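# Pop the blue snap-on lid off its jar

## Task

Remove the blue snap-on lid from the jar it closes, without knocking that jar over. At the end the jar must stand upright on the mat with its lid lying somewhere away from it, every other jar must still be upright, and any jar that was closed must remain closed. Tipping the lid off is an allowed method.

## Robot and tools

Robot: two arms, left_arm and right_arm, each with six joints and a parallel gripper. Joint order, always: waist, shoulder, elbow, wrist pitch, wrist yaw, wrist roll, then the gripper opening. Stated ranges in rad: waist -2.618 to 3.054, shoulder 0.000 to 3.142, elbow 0.000 to 3.142, wrist pitch -1.571 to 1.571, wrist yaw -1.571 to 1.571, wrist roll -2.094 to 2.094. Real ends may differ by up to 0.059 rad.

Frames: the scene frame has its origin at table height, halfway between the nominal arm bases, +z up, +x out over the table, left_arm toward +y (image left/right does not follow arm names). Calibrated bases in the scene frame: left_arm at (+0.030, +0.376, 0) m, quat_wxyz (+1.000, 0, 0, +0.007); right_arm at (+0.025, -0.246, 0) m, quat_wxyz (+1.000, 0, 0, -0.029); both have +z up. Each arm's end_effector_position (m) and end_effector_quat_wxyz, and any wrist camera pose, are given in that arm's own base frame; fixed cameras and the table use the scene frame. Reported hand poses may be wrong by a few cm, more at long reach. The gripper's fingers point along its +z and close along its y; the reported point sits between the pads, about 1 cm short of the tips.

execute_actions(actions, cameras): actions is a list of actions; each action is a table of up to 15 rows, one row per 1/30 s step, and a table shorter than 15 rows repeats its final row. A row is one flat list of 14 numbers in [-1, 1] covering both arms: left_arm's six joint values plus its opening, then right_arm's six plus its opening. Joint values are offsets, not poses: they count from the Joint targets at the start of that action (not from the previous row), so repeating an offset in the next action moves further. Scale: 1.0 equals 2.224 rad for waist, shoulder and elbow, and 8.485 rad for the three wrist joints. The opening is absolute: +1 fully open, -1 closed. An empty actions list just reports state. An action that would push a joint more than 0.059 rad beyond its range is rejected for both arms; a malformed first action rejects the whole call.

move(target, speed, blend, opening_speed, blocking, cameras): target is either one 14-number row or a list of up to 15 such rows, same layout and scale as above. Joint values are offsets from the Joint targets at the moment of the call, and in a list every row counts from those same targets, not from the row before. Openings are absolute. All joints move together, so grippers follow curves; the path does not avoid obstacles or the other arm. speed: rad/s for the joint with the farthest to travel, 0.01 to 12.57, default 0.5, one value or one per target. blend: rad, how closely a list's intermediate targets are passed (0 stops at each). opening_speed: units of the -1..+1 scale per second, at least 0.2; use a low value to close gently. blocking=false returns after about 0.5 s while motion continues. Paths take at least 0.5 s and are cut off after 10 s. The result adds a move: line such as done, off_target (resting with a joint more than 0.035 rad away), moving, held or fault, plus limits=held if steps were withheld. done does not mean contact was made or avoided.

wait(seconds 0 to 10) lets the scene run with the last commands held. stop brakes a running move. zoom_image(camera, region=[x0, y0, x1, y1]) enlarges a pixel box, at most 504 by 504, of the latest image from cam_high, cam_low, cam_left_wrist or cam_right_wrist (all 672x504, origin top left). finished_scene(scene=1) ends the attempt permanently; the result must hold with the robot let go.

Reading results: Joint positions and Joint velocities list each arm's six joints (rad, rad/s) then the pad gap (m; 0.094 when fully open); velocities may read "within noise". Joint targets are what your next offsets count from. Tool commands shows current gripper commands; to keep a gripper unchanged, resend its current value, since 0 is a real command (half open). grip_measured is the opening on the command scale; on a firm part it reads a few mm narrower than the part and keeps tracking your command, so it shows no stop at contact. grip_effort_nm is motor effort (negative closing), not pad force. Joint torques include the arm's own weight; joints 1 to 3 wrap at ±28 N m. Lines to watch: "joint sent to its limit", "joint command not followed" (clearance check altered targets), MOTOR HOT at 75 °C, OVER-TEMPERATURE FAULT at 90 °C after which that arm folds and stops working.

Motion limits: each joint's target may lead its measured angle by at most 0.339 rad (first three) or 2.2 rad (wrists); a target moving the gripper over 200 mm from where it is gets scaled back, so large moves may need several actions. Tiny turns may not start.

Avoid: letting the arms hit or squeeze each other (this can fail the scene), fast impacts, strong pushes into things, dropping the lid or releasing it while it moves, anything leaving the table, and long stretched holds or pushes against obstacles that heat motors. To end a push, command targets back beyond the measured positions. Loose objects may occasionally get a small nudge.

Each tool is called after "Call:" in YAML: its name, and indented under it one key for each argument.

## Session

Call:
execute_actions:
  actions: []

Scene clock: 0.00 s.
left_arm: end_effector_position=(+0.4128, -0.0073, +0.0960) grip_measured=+1.000 grip_effort_nm=n/a end_effector_quat_wxyz=(+0.571, -0.002, +0.821, +0.000) | right_arm: end_effector_position=(+0.4078, -0.0065, +0.0954) grip_measured=+1.000 grip_effort_nm=n/a end_effector_quat_wxyz=(+0.554, +0.026, +0.832, +0.020)
Joint positions: left_arm=[-0.035 1.594 0.439 0.799 -0.036 -0.016 0.094] | right_arm=[-0.034 1.549 0.448 0.705 -0.036 0.053 0.094]
Joint velocities: within noise
Joint torques (N m): no reading
Motor temperatures (°C): left_arm=[36 47 47 51 34 28 33] | right_arm=[28 48 45 46 30 36 33]
Heat: left arm: 51 °C; right arm: 48 °C.
Joint targets: left_arm=[-0.030 1.574 0.458 0.825 -0.041 -0.021] | right_arm=[-0.029 1.536 0.460 0.709 -0.042 0.049]
Tool commands: left_gripper/opening=+1.0 right_gripper/opening=+1.0

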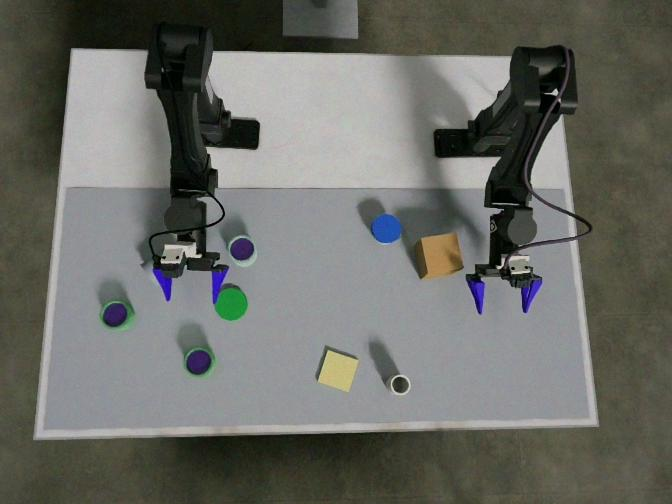

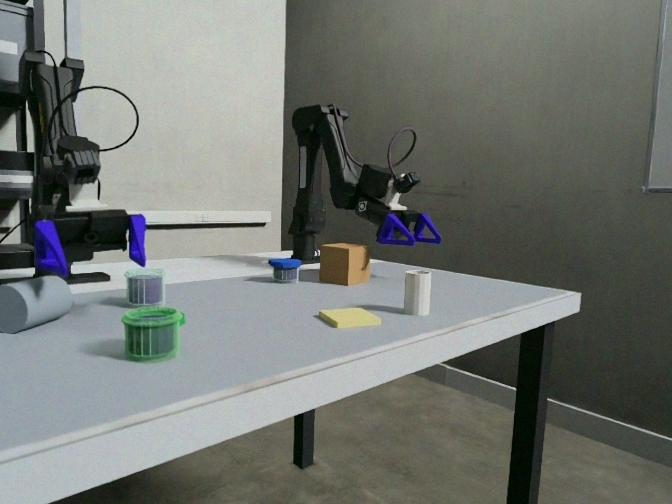

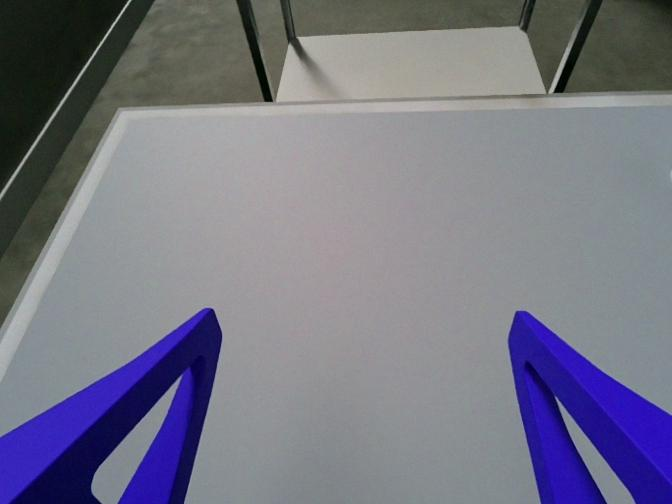

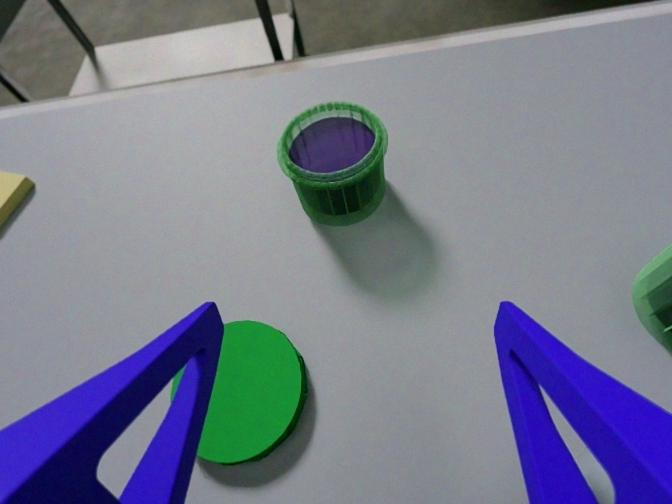

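Call:
zoom_image:
  camera: "cam_high"
  region: [336, 179, 476, 299]

Call:
zoom_image:
  camera: "cam_low"
  region: [240, 220, 380, 320]

Scaled by 3.600 from the camera's 672x504 image, which has a finer 960x720 frame.

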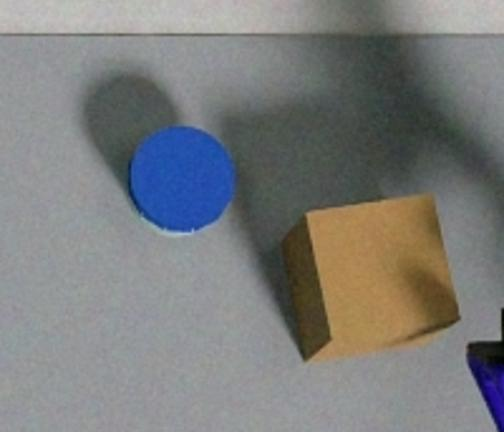

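Scaled by 3.600 from the camera's 672x504 image, which has a finer 960x720 frame.

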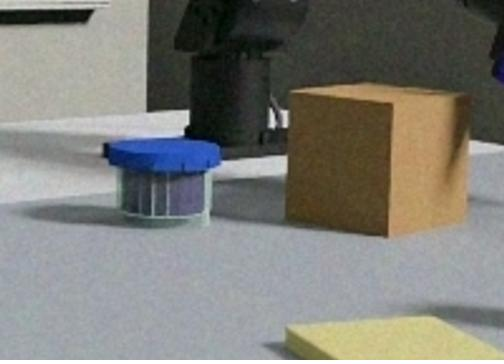

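Call:
move:
  target:
    - [0,0.1673,0.624,-0.2706,0.0048,0.0025,1,0,0,0,0,0,0,1]
    - [-0.325,0.1673,0.624,-0.2706,0.0048,0.0025,1,0,0,0,0,0,0,1]
  speed: 1.2
  blend: 0.2

Scene clock: 8.20 s.
left_arm: end_effector_position=(+0.2602, -0.2475, +0.1385) grip_measured=+1.000 grip_effort_nm=-0.007 end_effector_quat_wxyz=(-0.019, +0.366, +0.930, +0.007) | right_arm: end_effector_position=(+0.4078, -0.0065, +0.0954) grip_measured=+1.000 grip_effort_nm=-0.022 end_effector_quat_wxyz=(+0.554, +0.026, +0.832, +0.020)
Joint positions: left_arm=[-0.763 1.951 1.802 -1.462 0.001 -0.013 0.094] | right_arm=[-0.034 1.549 0.448 0.705 -0.036 0.053 0.094]
Joint velocities: within noise
Joint torques (N m): left_arm=[0.35 -7.9 8.72 -0.09 0.03 0.1] | right_arm=[0.17 -5.65 5.9 2.15 -0.03 0]
Motor temperatures (°C): left_arm=[36 47 47 52 34 28 33] | right_arm=[28 49 46 48 30 36 32]
Heat: left arm: 52 °C; right arm: 49 °C.
Joint targets: left_arm=[-0.753 1.946 1.846 -1.471 -0.001 0.000] | right_arm=[-0.029 1.536 0.460 0.709 -0.042 0.049]
move: off_target (left_arm); left_arm: the elbow is farthest, 0.044 rad from its target

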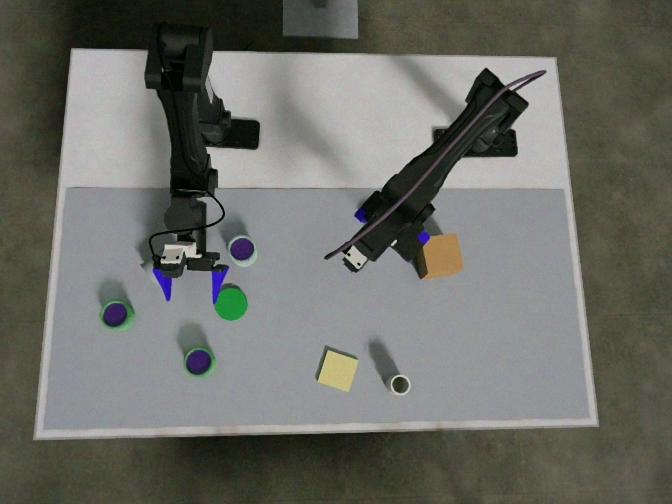

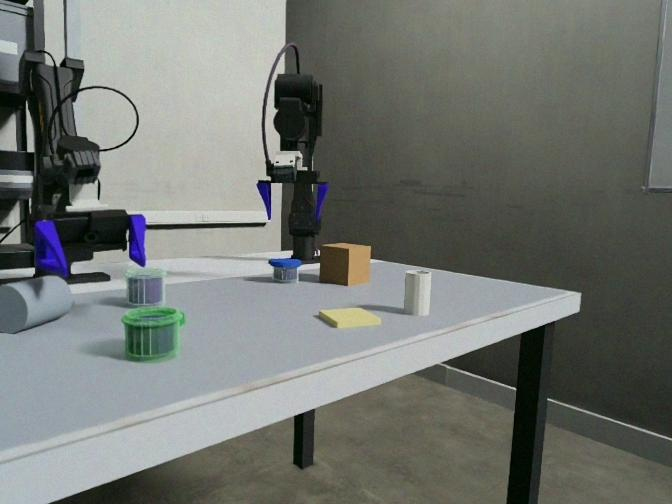

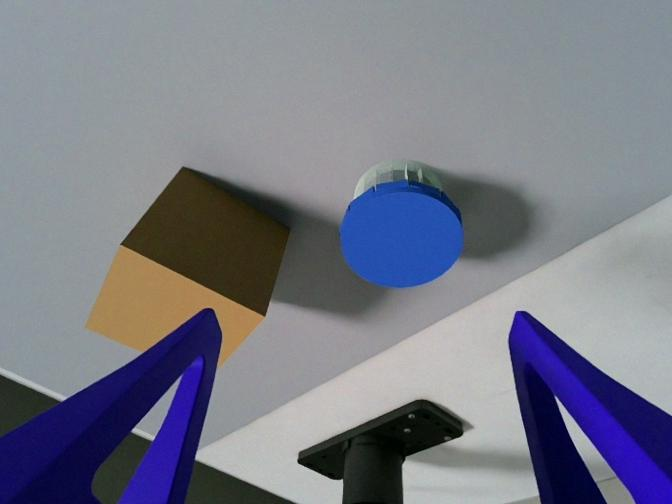

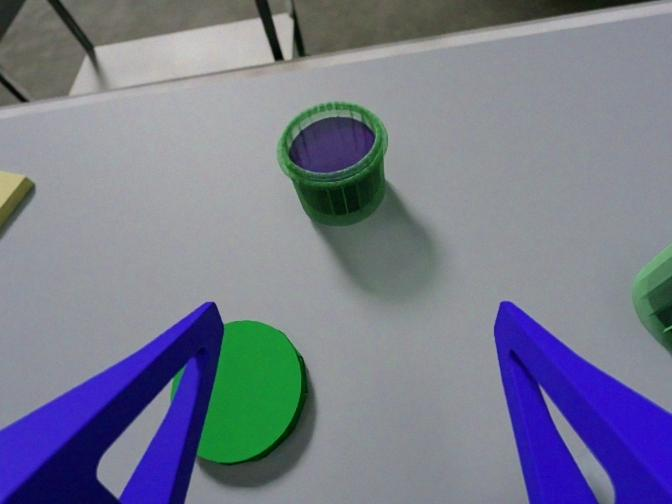

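Call:
move:
  target: [-0.009,-0.0045,-0.0908,0.0272,0,0,1,0,0,0,0,0,0,1]
  speed: 0.4

Scene clock: 11.10 s.
left_arm: end_effector_position=(+0.2646, -0.2517, +0.0982) grip_measured=+1.000 grip_effort_nm=-0.012 end_effector_quat_wxyz=(-0.008, +0.366, +0.930, +0.003) | right_arm: end_effector_position=(+0.4078, -0.0065, +0.0954) grip_measured=+1.000 grip_effort_nm=-0.017 end_effector_quat_wxyz=(+0.554, +0.026, +0.832, +0.020)
Joint positions: left_arm=[-0.763 1.951 1.643 -1.28 0.001 -0.013 0.094] | right_arm=[-0.034 1.549 0.448 0.705 -0.036 0.053 0.094]
Joint velocities: within noise
Joint torques (N m): left_arm=[-0.39 -8.68 5.5 0.54 0.01 0.08] | right_arm=[-0.06 -5.67 5.61 2.06 -0.02 0]
Motor temperatures (°C): left_arm=[36 47 47 51 34 28 33] | right_arm=[28 49 46 48 30 36 32]
Heat: left arm: 51 °C; right arm: 49 °C.
Joint targets: left_arm=[-0.773 1.936 1.644 -1.240 -0.001 0.000] | right_arm=[-0.029 1.536 0.460 0.709 -0.042 0.049]
move: off_target (left_arm); left_arm: the wrist pitch is farthest, 0.039 rad from its target

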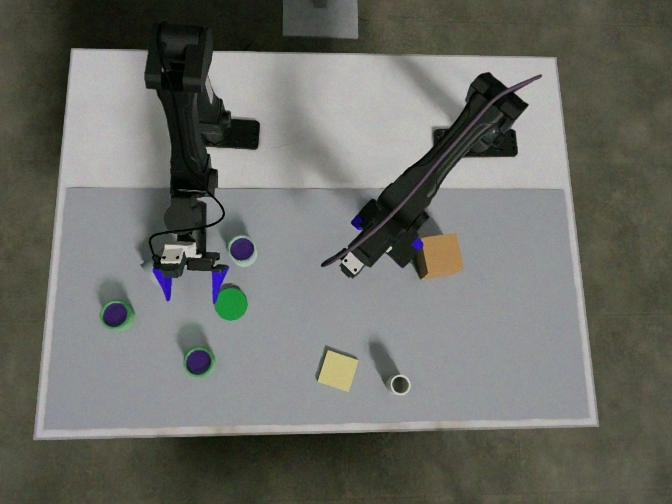

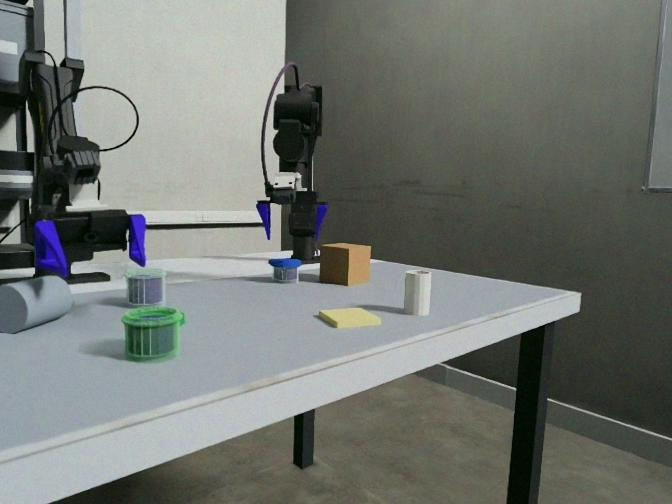

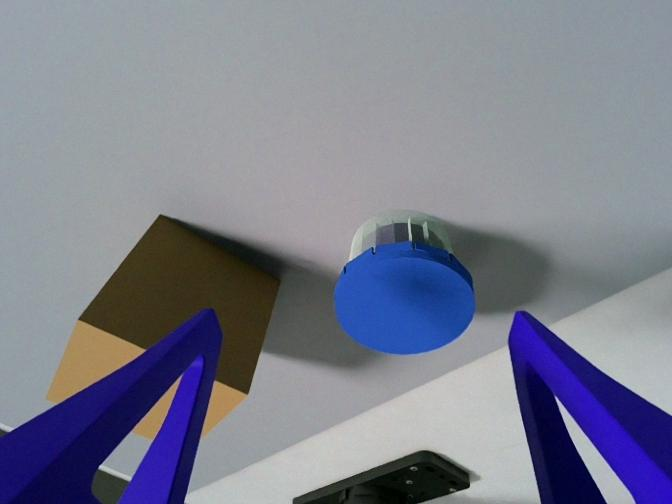

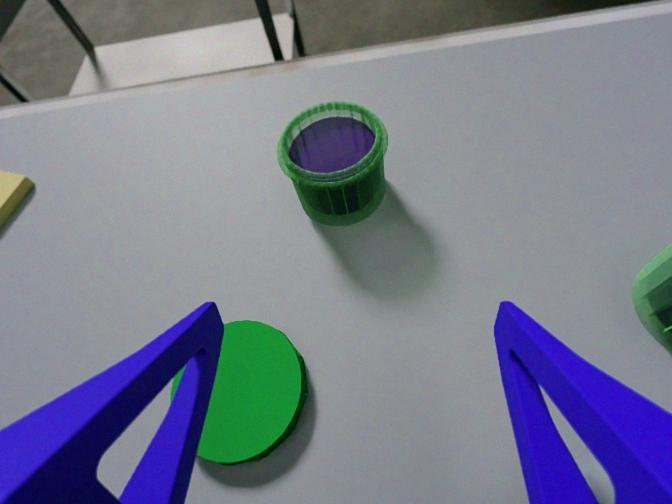

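Call:
zoom_image:
  camera: "cam_high"
  region: [316, 179, 476, 299]

Call:
zoom_image:
  camera: "cam_low"
  region: [220, 160, 400, 300]

Scaled by 3.150 from the camera's 672x504 image, which has a finer 960x720 frame.

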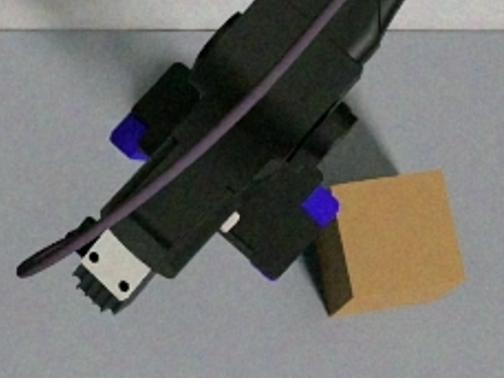

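Scaled by 2.800 from the camera's 672x504 image, which has a finer 960x720 frame.

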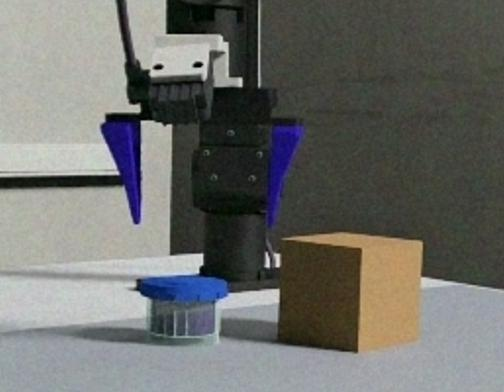

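Call:
move:
  target: [-0.0166,-0.0274,-0.0773,0.013,0,0,1,0,0,0,0,0,0,1]
  speed: 0.4

Scene clock: 13.57 s.
left_arm: end_effector_position=(+0.2402, -0.2477, +0.0631) grip_measured=+1.000 grip_effort_nm=-0.017 end_effector_quat_wxyz=(-0.024, +0.387, +0.922, +0.014) | right_arm: end_effector_position=(+0.4078, -0.0065, +0.0954) grip_measured=+1.000 grip_effort_nm=-0.017 end_effector_quat_wxyz=(+0.554, +0.026, +0.832, +0.020)
Joint positions: left_arm=[-0.807 1.93 1.471 -1.168 -0.007 -0.013 0.094] | right_arm=[-0.034 1.549 0.448 0.705 -0.036 0.053 0.094]
Joint velocities: within noise
Joint torques (N m): left_arm=[-0.28 -11.67 5.39 0.41 0.02 0.08] | right_arm=[-0.25 -5.81 5.7 2.11 0.02 -0.02]
Motor temperatures (°C): left_arm=[35 48 47 51 34 28 33] | right_arm=[28 49 46 48 30 35 32]
Heat: left arm: 51 °C; right arm: 49 °C.
Joint targets: left_arm=[-0.810 1.875 1.472 -1.130 -0.001 0.000] | right_arm=[-0.029 1.536 0.460 0.709 -0.042 0.049]
move: off_target (left_arm); left_arm: the shoulder is farthest, 0.055 rad from its target

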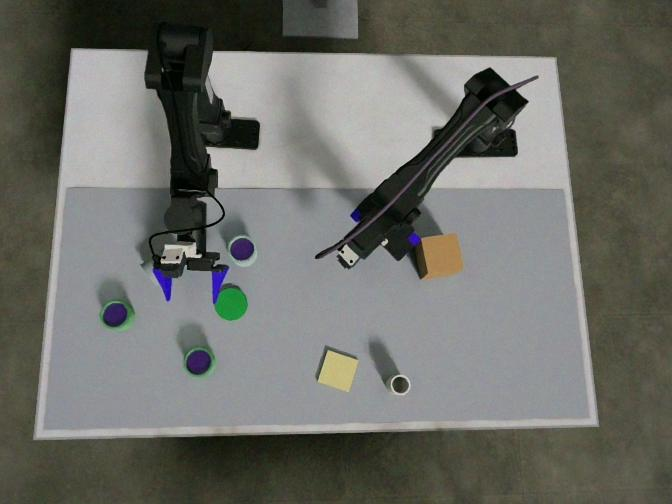

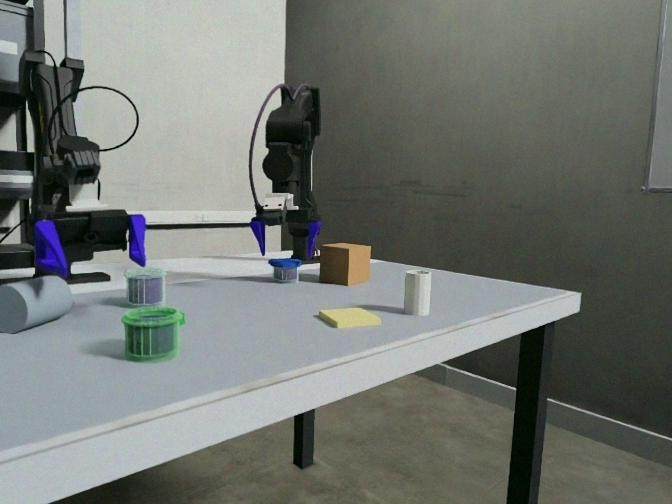

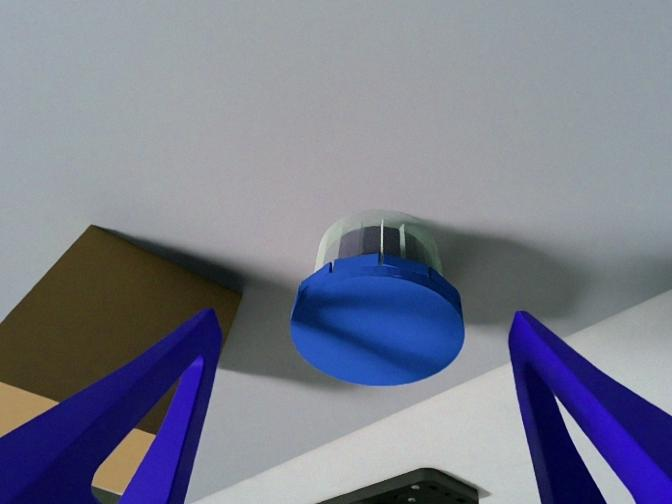

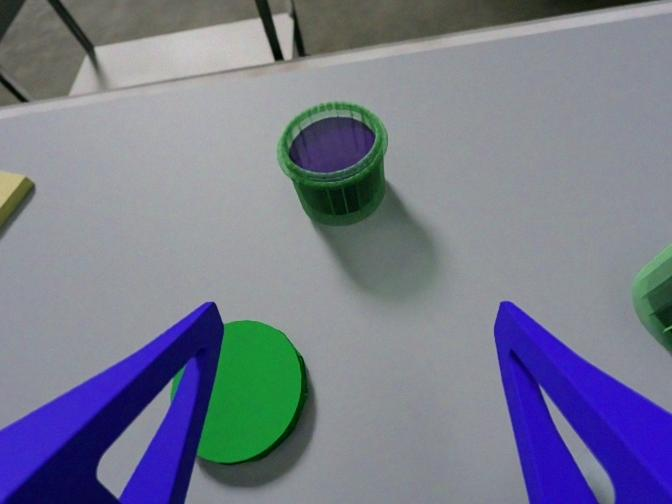

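Call:
move:
  target: [-0.0054,-0.016,-0.0692,0.0194,0,0,1,0,0,0,0,0,0,1]
  speed: 0.3

Scene clock: 16.03 s.
left_arm: end_effector_position=(+0.2344, -0.2439, +0.0367) grip_measured=+1.000 grip_effort_nm=-0.017 end_effector_quat_wxyz=(-0.006, +0.389, +0.921, +0.006) | right_arm: end_effector_position=(+0.4078, -0.0065, +0.0954) grip_measured=+1.000 grip_effort_nm=-0.017 end_effector_quat_wxyz=(+0.554, +0.026, +0.832, +0.020)
Joint positions: left_arm=[-0.812 1.896 1.318 -1.008 -0.007 -0.013 0.094] | right_arm=[-0.034 1.549 0.448 0.705 -0.036 0.053 0.094]
Joint velocities: within noise
Joint torques (N m): left_arm=[-0.49 -11.51 5.2 0.56 0 0.09] | right_arm=[-0.1 -5.86 5.79 2.1 -0.01 0]
Motor temperatures (°C): left_arm=[35 48 47 51 34 28 33] | right_arm=[28 49 46 49 30 35 32]
Heat: left arm: 51 °C; right arm: 49 °C.
Joint targets: left_arm=[-0.822 1.840 1.318 -0.965 -0.001 0.000] | right_arm=[-0.029 1.536 0.460 0.709 -0.042 0.049]
move: off_target (left_arm); left_arm: the shoulder is farthest, 0.057 rad from its target

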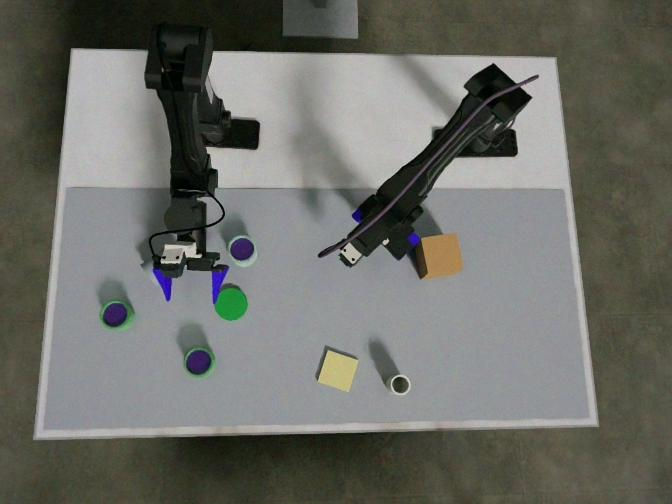

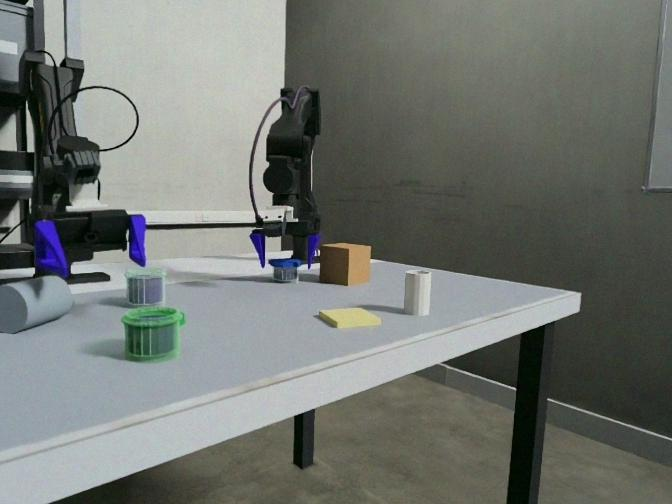

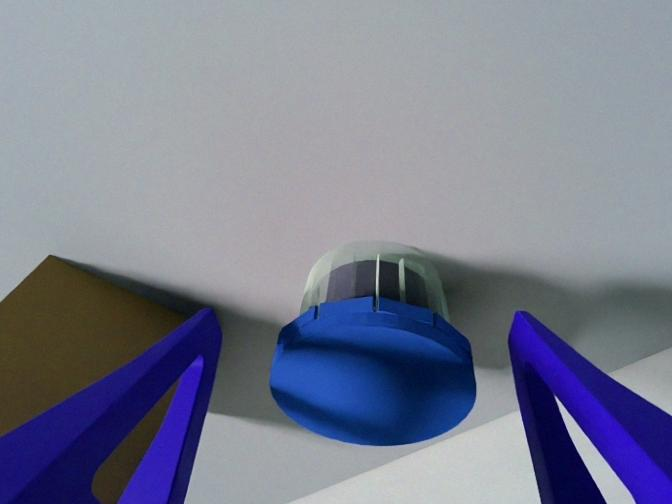

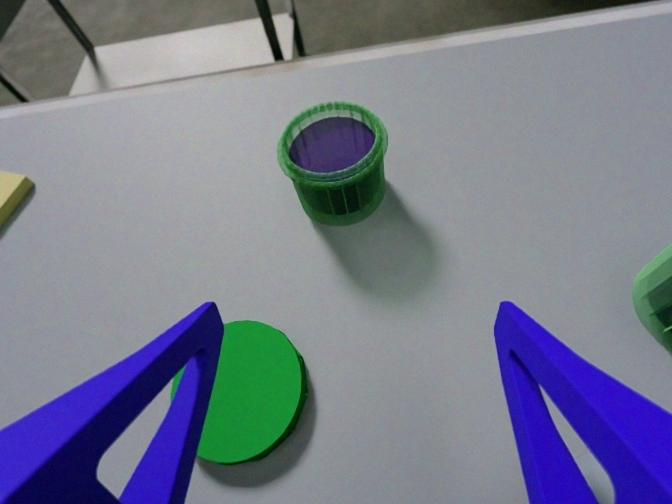

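Call:
move:
  target: [-0.002,-0.004,-0.011,0.001,0,0,1,0,0,0,0,0,0,1]
  speed: 0.3
  cameras: ["cam_left_wrist"]

Call:
zoom_image:
  camera: "cam_left_wrist"
  region: [150, 200, 570, 500]

Scene clock: 17.70 s.
left_arm: end_effector_position=(+0.2305, -0.2413, +0.0347) grip_measured=+1.000 grip_effort_nm=-0.017 end_effector_quat_wxyz=(-0.007, +0.390, +0.921, +0.007) | right_arm: end_effector_position=(+0.4078, -0.0065, +0.0954) grip_measured=+1.000 grip_effort_nm=-0.012 end_effector_quat_wxyz=(+0.554, +0.026, +0.832, +0.020)
Joint positions: left_arm=[-0.815 1.885 1.295 -0.999 -0.007 -0.013 0.094] | right_arm=[-0.034 1.549 0.448 0.705 -0.036 0.053 0.094]
Joint velocities: within noise
Joint torques (N m): left_arm=[-0.39 -11.29 5.18 0.56 0.01 0.07] | right_arm=[-0.12 -5.74 5.81 2.15 -0.03 -0.01]
Motor temperatures (°C): left_arm=[35 48 47 50 34 28 33] | right_arm=[28 49 46 49 30 35 32]
Heat: left arm: 50 °C; right arm: 49 °C.
Joint targets: left_arm=[-0.827 1.831 1.293 -0.957 -0.001 0.000] | right_arm=[-0.029 1.536 0.460 0.709 -0.042 0.049]
move: off_target (left_arm); left_arm: the shoulder is farthest, 0.054 rad from its target
Images, in order (width x height): cam_left_wrist 672x504.

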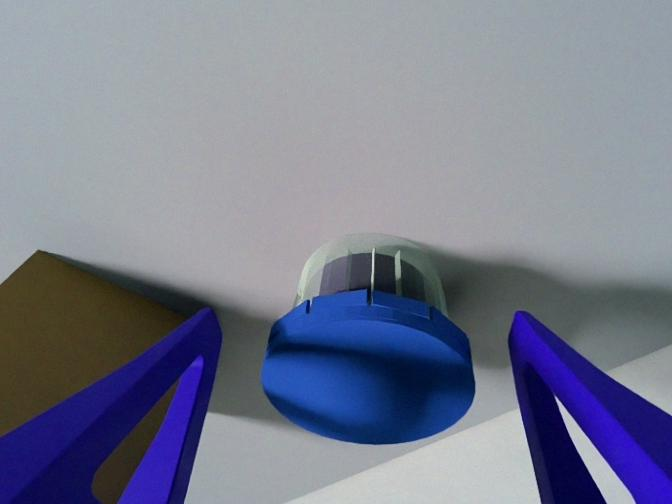

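Scaled by 1.200 from the camera's 672x504 image, which has a finer 960x720 frame.

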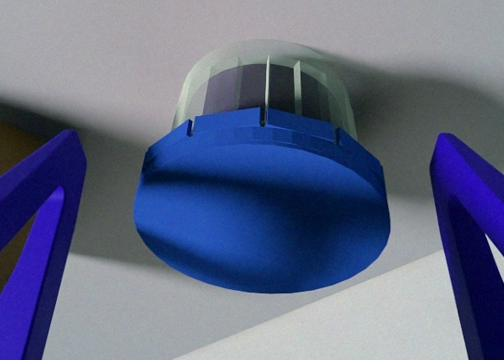

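Call:
move:
  target: [0,0,0,0,0,0,0.1,0,0,0,0,0,0,1]
  opening_speed: 0.5
  cameras: ["cam_left_wrist","cam_low"]

Scene clock: 19.97 s.
left_arm: end_effector_position=(+0.2294, -0.2429, +0.0347) grip_measured=+0.357 grip_effort_nm=-1.038 end_effector_quat_wxyz=(-0.009, +0.390, +0.921, +0.002) | right_arm: end_effector_position=(+0.4078, -0.0065, +0.0954) grip_measured=+1.000 grip_effort_nm=-0.017 end_effector_quat_wxyz=(+0.554, +0.026, +0.832, +0.020)
Joint positions: left_arm=[-0.815 1.885 1.295 -0.997 0.004 -0.013 0.064] | right_arm=[-0.034 1.549 0.448 0.705 -0.036 0.053 0.094]
Joint velocities: within noise
Joint torques (N m): left_arm=[-0.4 -11.29 5.08 0.57 0 0.11] | right_arm=[-0.14 -5.82 5.74 2.08 0.03 0.01]
Motor temperatures (°C): left_arm=[35 48 47 50 34 28 33] | right_arm=[28 49 46 49 30 35 32]
Heat: left arm: 50 °C; right arm: 49 °C.
Joint targets: left_arm=[-0.827 1.831 1.293 -0.957 -0.001 0.000] | right_arm=[-0.029 1.536 0.460 0.709 -0.042 0.049]
move: off_target (left_arm); left_arm: the shoulder is farthest, 0.054 rad from its target
Images, in order (width x height): cam_low 672x504, cam_left_wrist 672x504.

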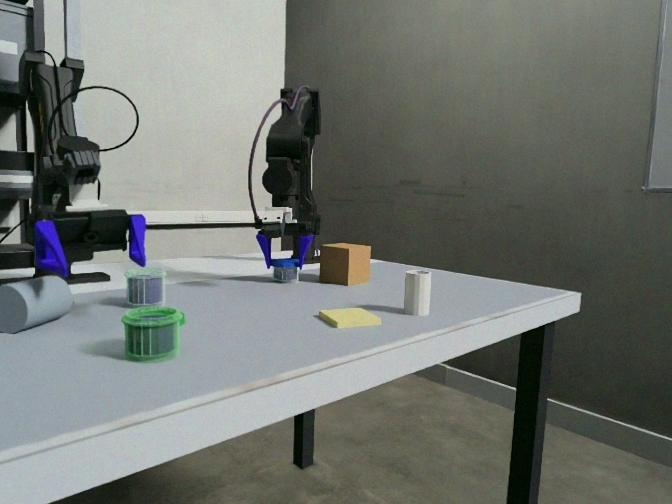

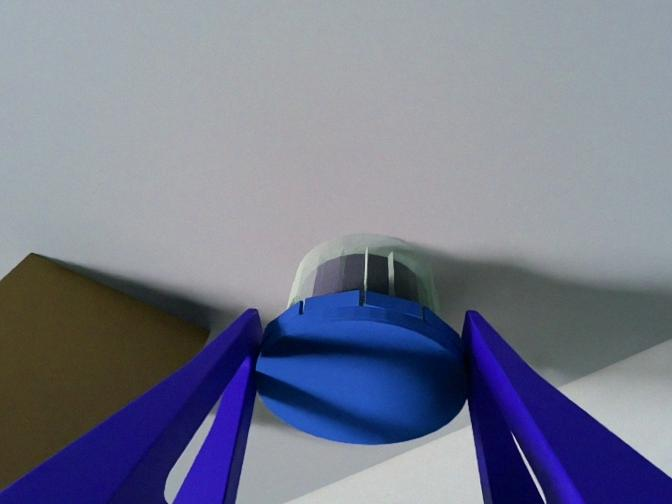

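Call:
move:
  target: [-0.072,0,0,0,-0.0354,0,0.1,0,0,0,0,0,0,1]
  speed: 0.3

Call:
zoom_image:
  camera: "cam_low"
  region: [220, 200, 360, 300]

Scene clock: 22.83 s.
left_arm: end_effector_position=(+0.2240, -0.2539, +0.0419) grip_measured=+0.356 grip_effort_nm=-1.043 end_effector_quat_wxyz=(+0.058, +0.470, +0.873, +0.119) | right_arm: end_effector_position=(+0.4078, -0.0065, +0.0954) grip_measured=+1.000 grip_effort_nm=-0.012 end_effector_quat_wxyz=(+0.554, +0.026, +0.832, +0.020)
Joint positions: left_arm=[-0.99 1.882 1.295 -0.994 -0.266 -0.003 0.064] | right_arm=[-0.034 1.549 0.448 0.705 -0.036 0.053 0.094]
Joint velocities: within noise
Joint torques (N m): left_arm=[-0.23 -11.03 5.18 0.55 -0.38 0.08] | right_arm=[-0.12 -5.7 5.59 2.14 -0.01 -0.01]
Motor temperatures (°C): left_arm=[35 49 47 50 34 28 33] | right_arm=[28 49 46 49 30 35 32]
Heat: left arm: 50 °C; right arm: 49 °C.
Joint targets: left_arm=[-0.987 1.831 1.293 -0.957 -0.301 0.000] | right_arm=[-0.029 1.536 0.460 0.709 -0.042 0.049]
move: off_target (left_arm); left_arm: the shoulder is farthest, 0.051 rad from its target

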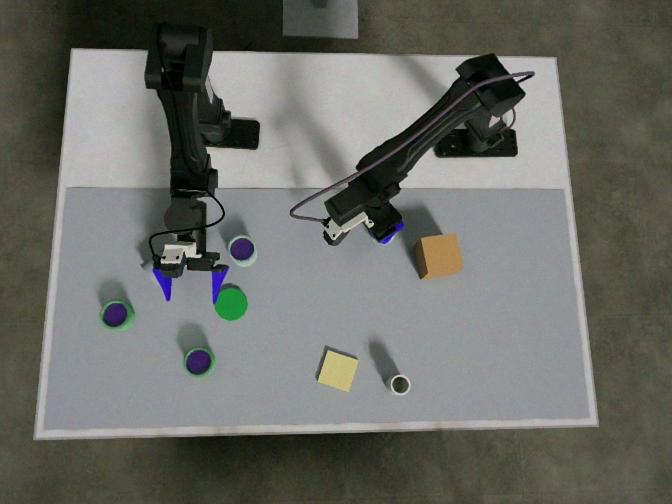

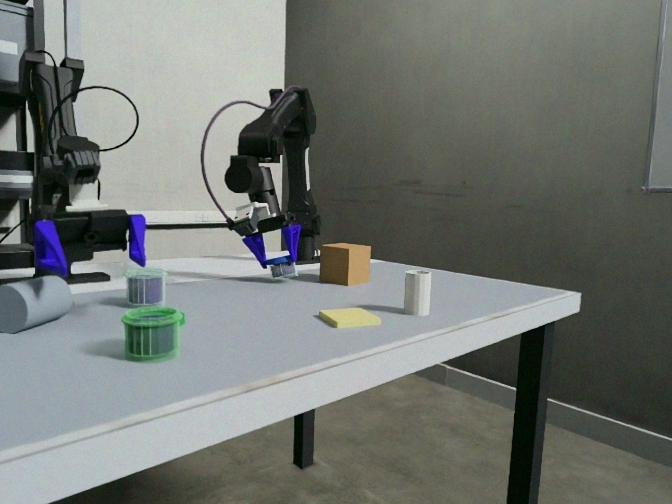

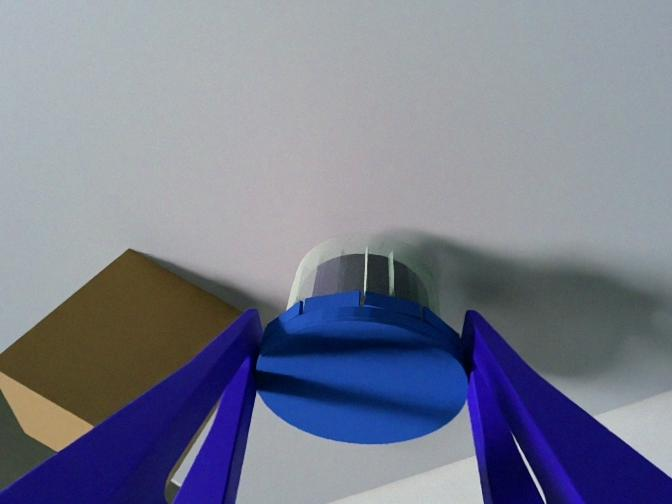

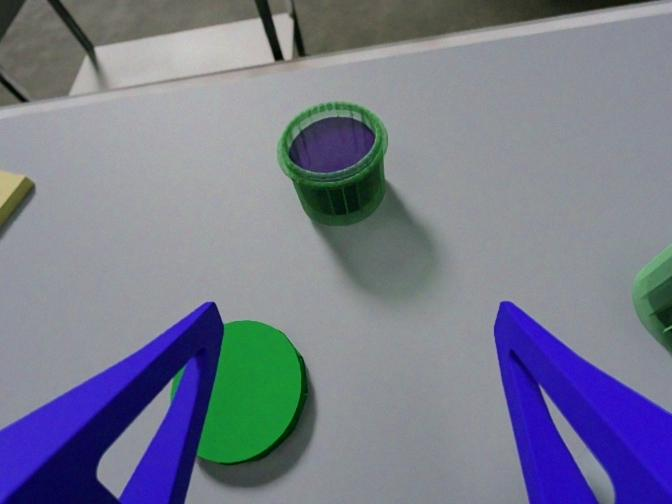

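Scaled by 3.600 from the camera's 672x504 image, which has a finer 960x720 frame.

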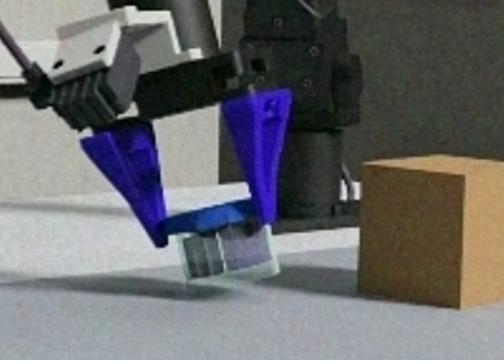

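Call:
move:
  target: [0,0.034,0.0086,0.0067,0,0,0.1,0,0,0,0,0,0,1]
  speed: 0.15
  cameras: ["cam_left_wrist","cam_low"]

Call:
zoom_image:
  camera: "cam_low"
  region: [220, 200, 360, 300]

Scene clock: 24.00 s.
left_arm: end_effector_position=(+0.2283, -0.2604, +0.0386) grip_measured=+0.356 grip_effort_nm=-1.043 end_effector_quat_wxyz=(+0.070, +0.470, +0.873, +0.115) | right_arm: end_effector_position=(+0.4078, -0.0065, +0.0954) grip_measured=+1.000 grip_effort_nm=-0.017 end_effector_quat_wxyz=(+0.554, +0.026, +0.832, +0.020)
Joint positions: left_arm=[-0.991 1.893 1.295 -0.959 -0.269 -0.002 0.064] | right_arm=[-0.034 1.549 0.448 0.705 -0.036 0.053 0.094]
Joint velocities: within noise
Joint torques (N m): left_arm=[-0.13 -5.89 6.65 0.84 -0.37 0.07] | right_arm=[-0.01 -5.72 5.61 2.11 -0.01 -0.04]
Motor temperatures (°C): left_arm=[35 49 47 50 34 28 33] | right_arm=[28 49 46 49 30 35 32]
Heat: left arm: 50 °C; right arm: 49 °C.
Joint targets: left_arm=[-0.987 1.907 1.313 -0.900 -0.301 0.000] | right_arm=[-0.029 1.536 0.460 0.709 -0.042 0.049]
move: off_target (left_arm); left_arm: the wrist pitch is farthest, 0.059 rad from its target
Images, in order (width x height): cam_low 672x504, cam_left_wrist 672x504.

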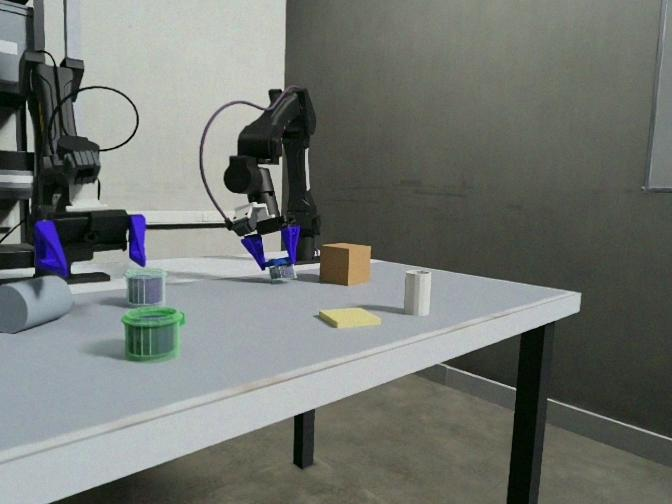

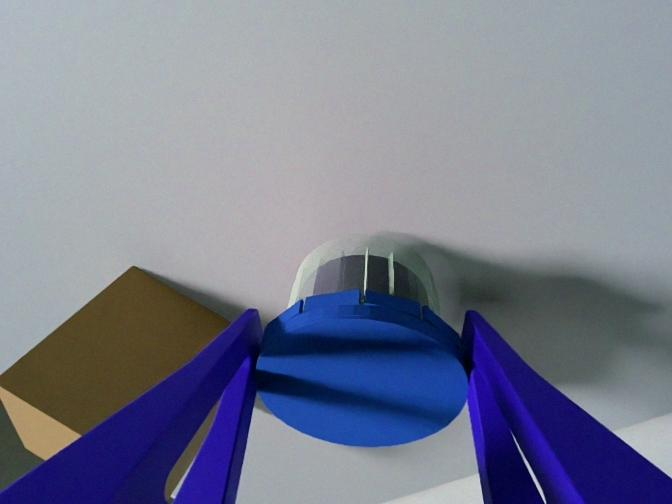

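Scaled by 3.600 from the camera's 672x504 image, which has a finer 960x720 frame.

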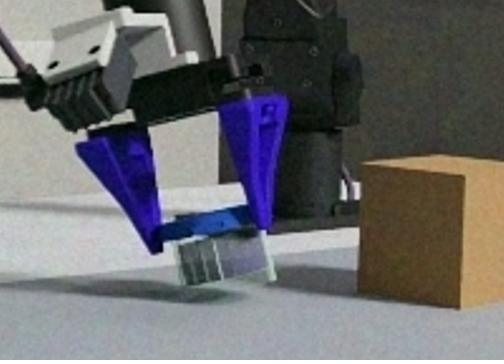

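Call:
move:
  target: [0,0.03,0.002,0.0,0,0,0.1,0,0,0,0,0,0,1]
  speed: 0.15
  cameras: ["cam_left_wrist","cam_low"]

Call:
zoom_image:
  camera: "cam_low"
  region: [220, 200, 360, 300]

Scene clock: 25.27 s.
left_arm: end_effector_position=(+0.2320, -0.2667, +0.0372) grip_measured=+0.355 grip_effort_nm=-1.038 end_effector_quat_wxyz=(+0.073, +0.473, +0.870, +0.119) | right_arm: end_effector_position=(+0.4078, -0.0065, +0.0954) grip_measured=+1.000 grip_effort_nm=-0.012 end_effector_quat_wxyz=(+0.554, +0.026, +0.832, +0.020)
Joint positions: left_arm=[-0.997 1.919 1.322 -0.959 -0.28 0.001 0.064] | right_arm=[-0.034 1.549 0.448 0.705 -0.036 0.053 0.094]
Joint velocities: within noise
Joint torques (N m): left_arm=[0.36 -3.19 4.93 0.83 -0.25 0.04] | right_arm=[-0.02 -5.65 5.67 2.15 -0.01 -0.06]
Motor temperatures (°C): left_arm=[35 48 47 50 34 28 33] | right_arm=[28 49 46 49 30 35 32]
Heat: left arm: 50 °C; right arm: 49 °C.
Joint targets: left_arm=[-0.987 1.973 1.317 -0.900 -0.301 0.000] | right_arm=[-0.029 1.536 0.460 0.709 -0.042 0.049]
move: off_target (left_arm); left_arm: the wrist pitch is farthest, 0.059 rad from its target
Images, in order (width x height): cam_low 672x504, cam_left_wrist 672x504.

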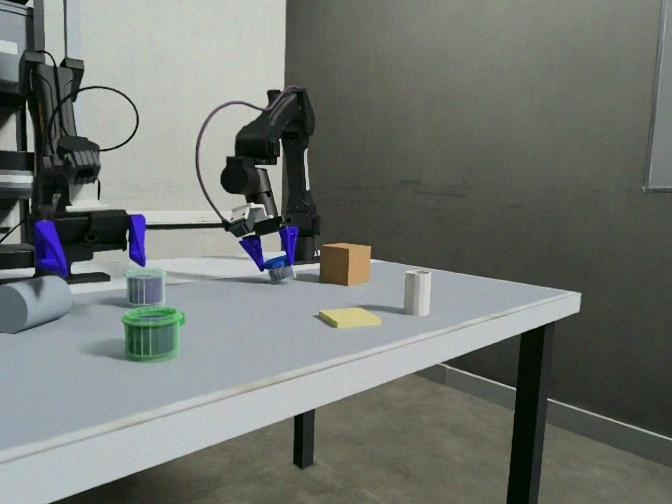

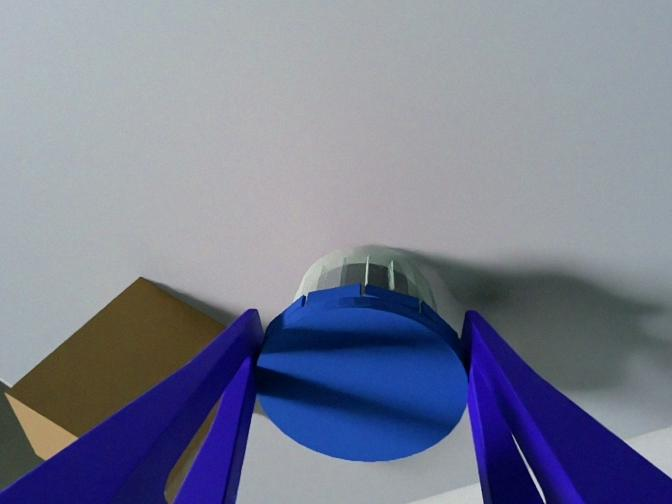

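Scaled by 3.600 from the camera's 672x504 image, which has a finer 960x720 frame.

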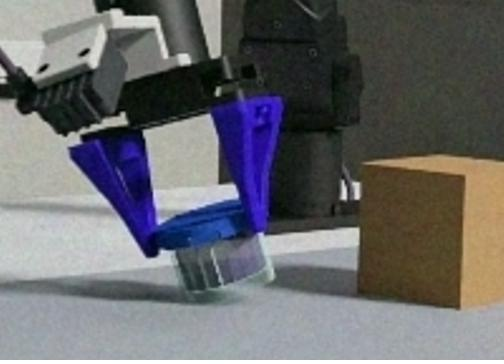

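Call:
move:
  target:
    - [0,-0.0855,0.002,0,0,0,0.1,0,0,0,0,0,0,1]
    - [0.072,-0.076,-0.003,-0.0065,0.0354,0,0.1,0,0,0,0,0,0,1]
    - [0.072,-0.060,-0.0108,-0.0067,0.0354,0,0.1,0,0,0,0,0,0,1]
  speed: 0.3
  cameras: ["cam_left_wrist","cam_low"]

Call:
zoom_image:
  camera: "cam_low"
  region: [220, 200, 360, 300]

Scene clock: 28.17 s.
left_arm: end_effector_position=(+0.2373, -0.2524, +0.0452) grip_measured=+0.354 grip_effort_nm=-1.048 end_effector_quat_wxyz=(+0.030, +0.401, +0.915, -0.006) | right_arm: end_effector_position=(+0.4078, -0.0065, +0.0954) grip_measured=+1.000 grip_effort_nm=-0.012 end_effector_quat_wxyz=(+0.554, +0.026, +0.832, +0.020)
Joint positions: left_arm=[-0.825 1.848 1.289 -0.951 -0.013 0.001 0.064] | right_arm=[-0.034 1.549 0.448 0.705 -0.036 0.053 0.094]
Joint velocities: within noise
Joint torques (N m): left_arm=[0.32 -7.43 5.67 0.14 0.1 0.02] | right_arm=[-0.18 -5.79 5.7 2.1 0 -0.03]
Motor temperatures (°C): left_arm=[35 48 47 49 33 28 33] | right_arm=[28 49 46 49 30 35 32]
Heat: left arm: 49 °C; right arm: 49 °C.
Joint targets: left_arm=[-0.827 1.840 1.293 -0.957 -0.001 0.000] | right_arm=[-0.029 1.536 0.460 0.709 -0.042 0.049]
move: done
Images, in order (width x height): cam_low 672x504, cam_left_wrist 672x504.

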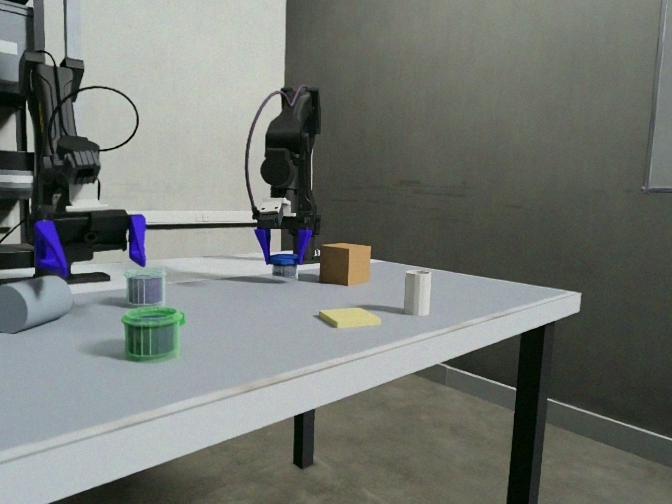

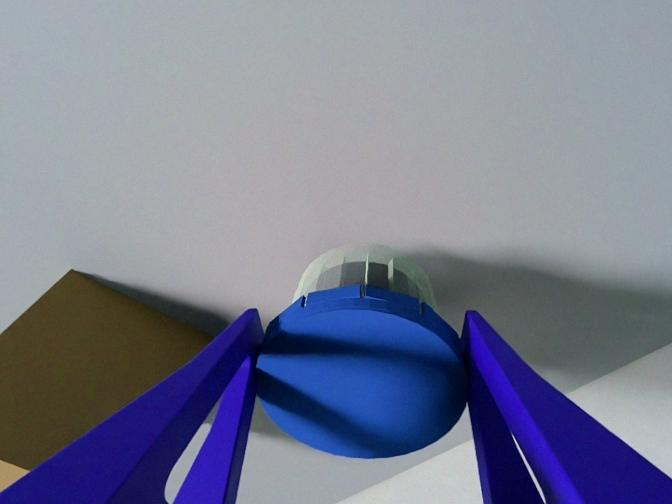

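Scaled by 3.600 from the camera's 672x504 image, which has a finer 960x720 frame.

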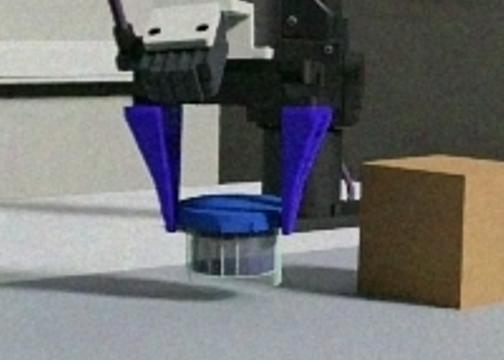

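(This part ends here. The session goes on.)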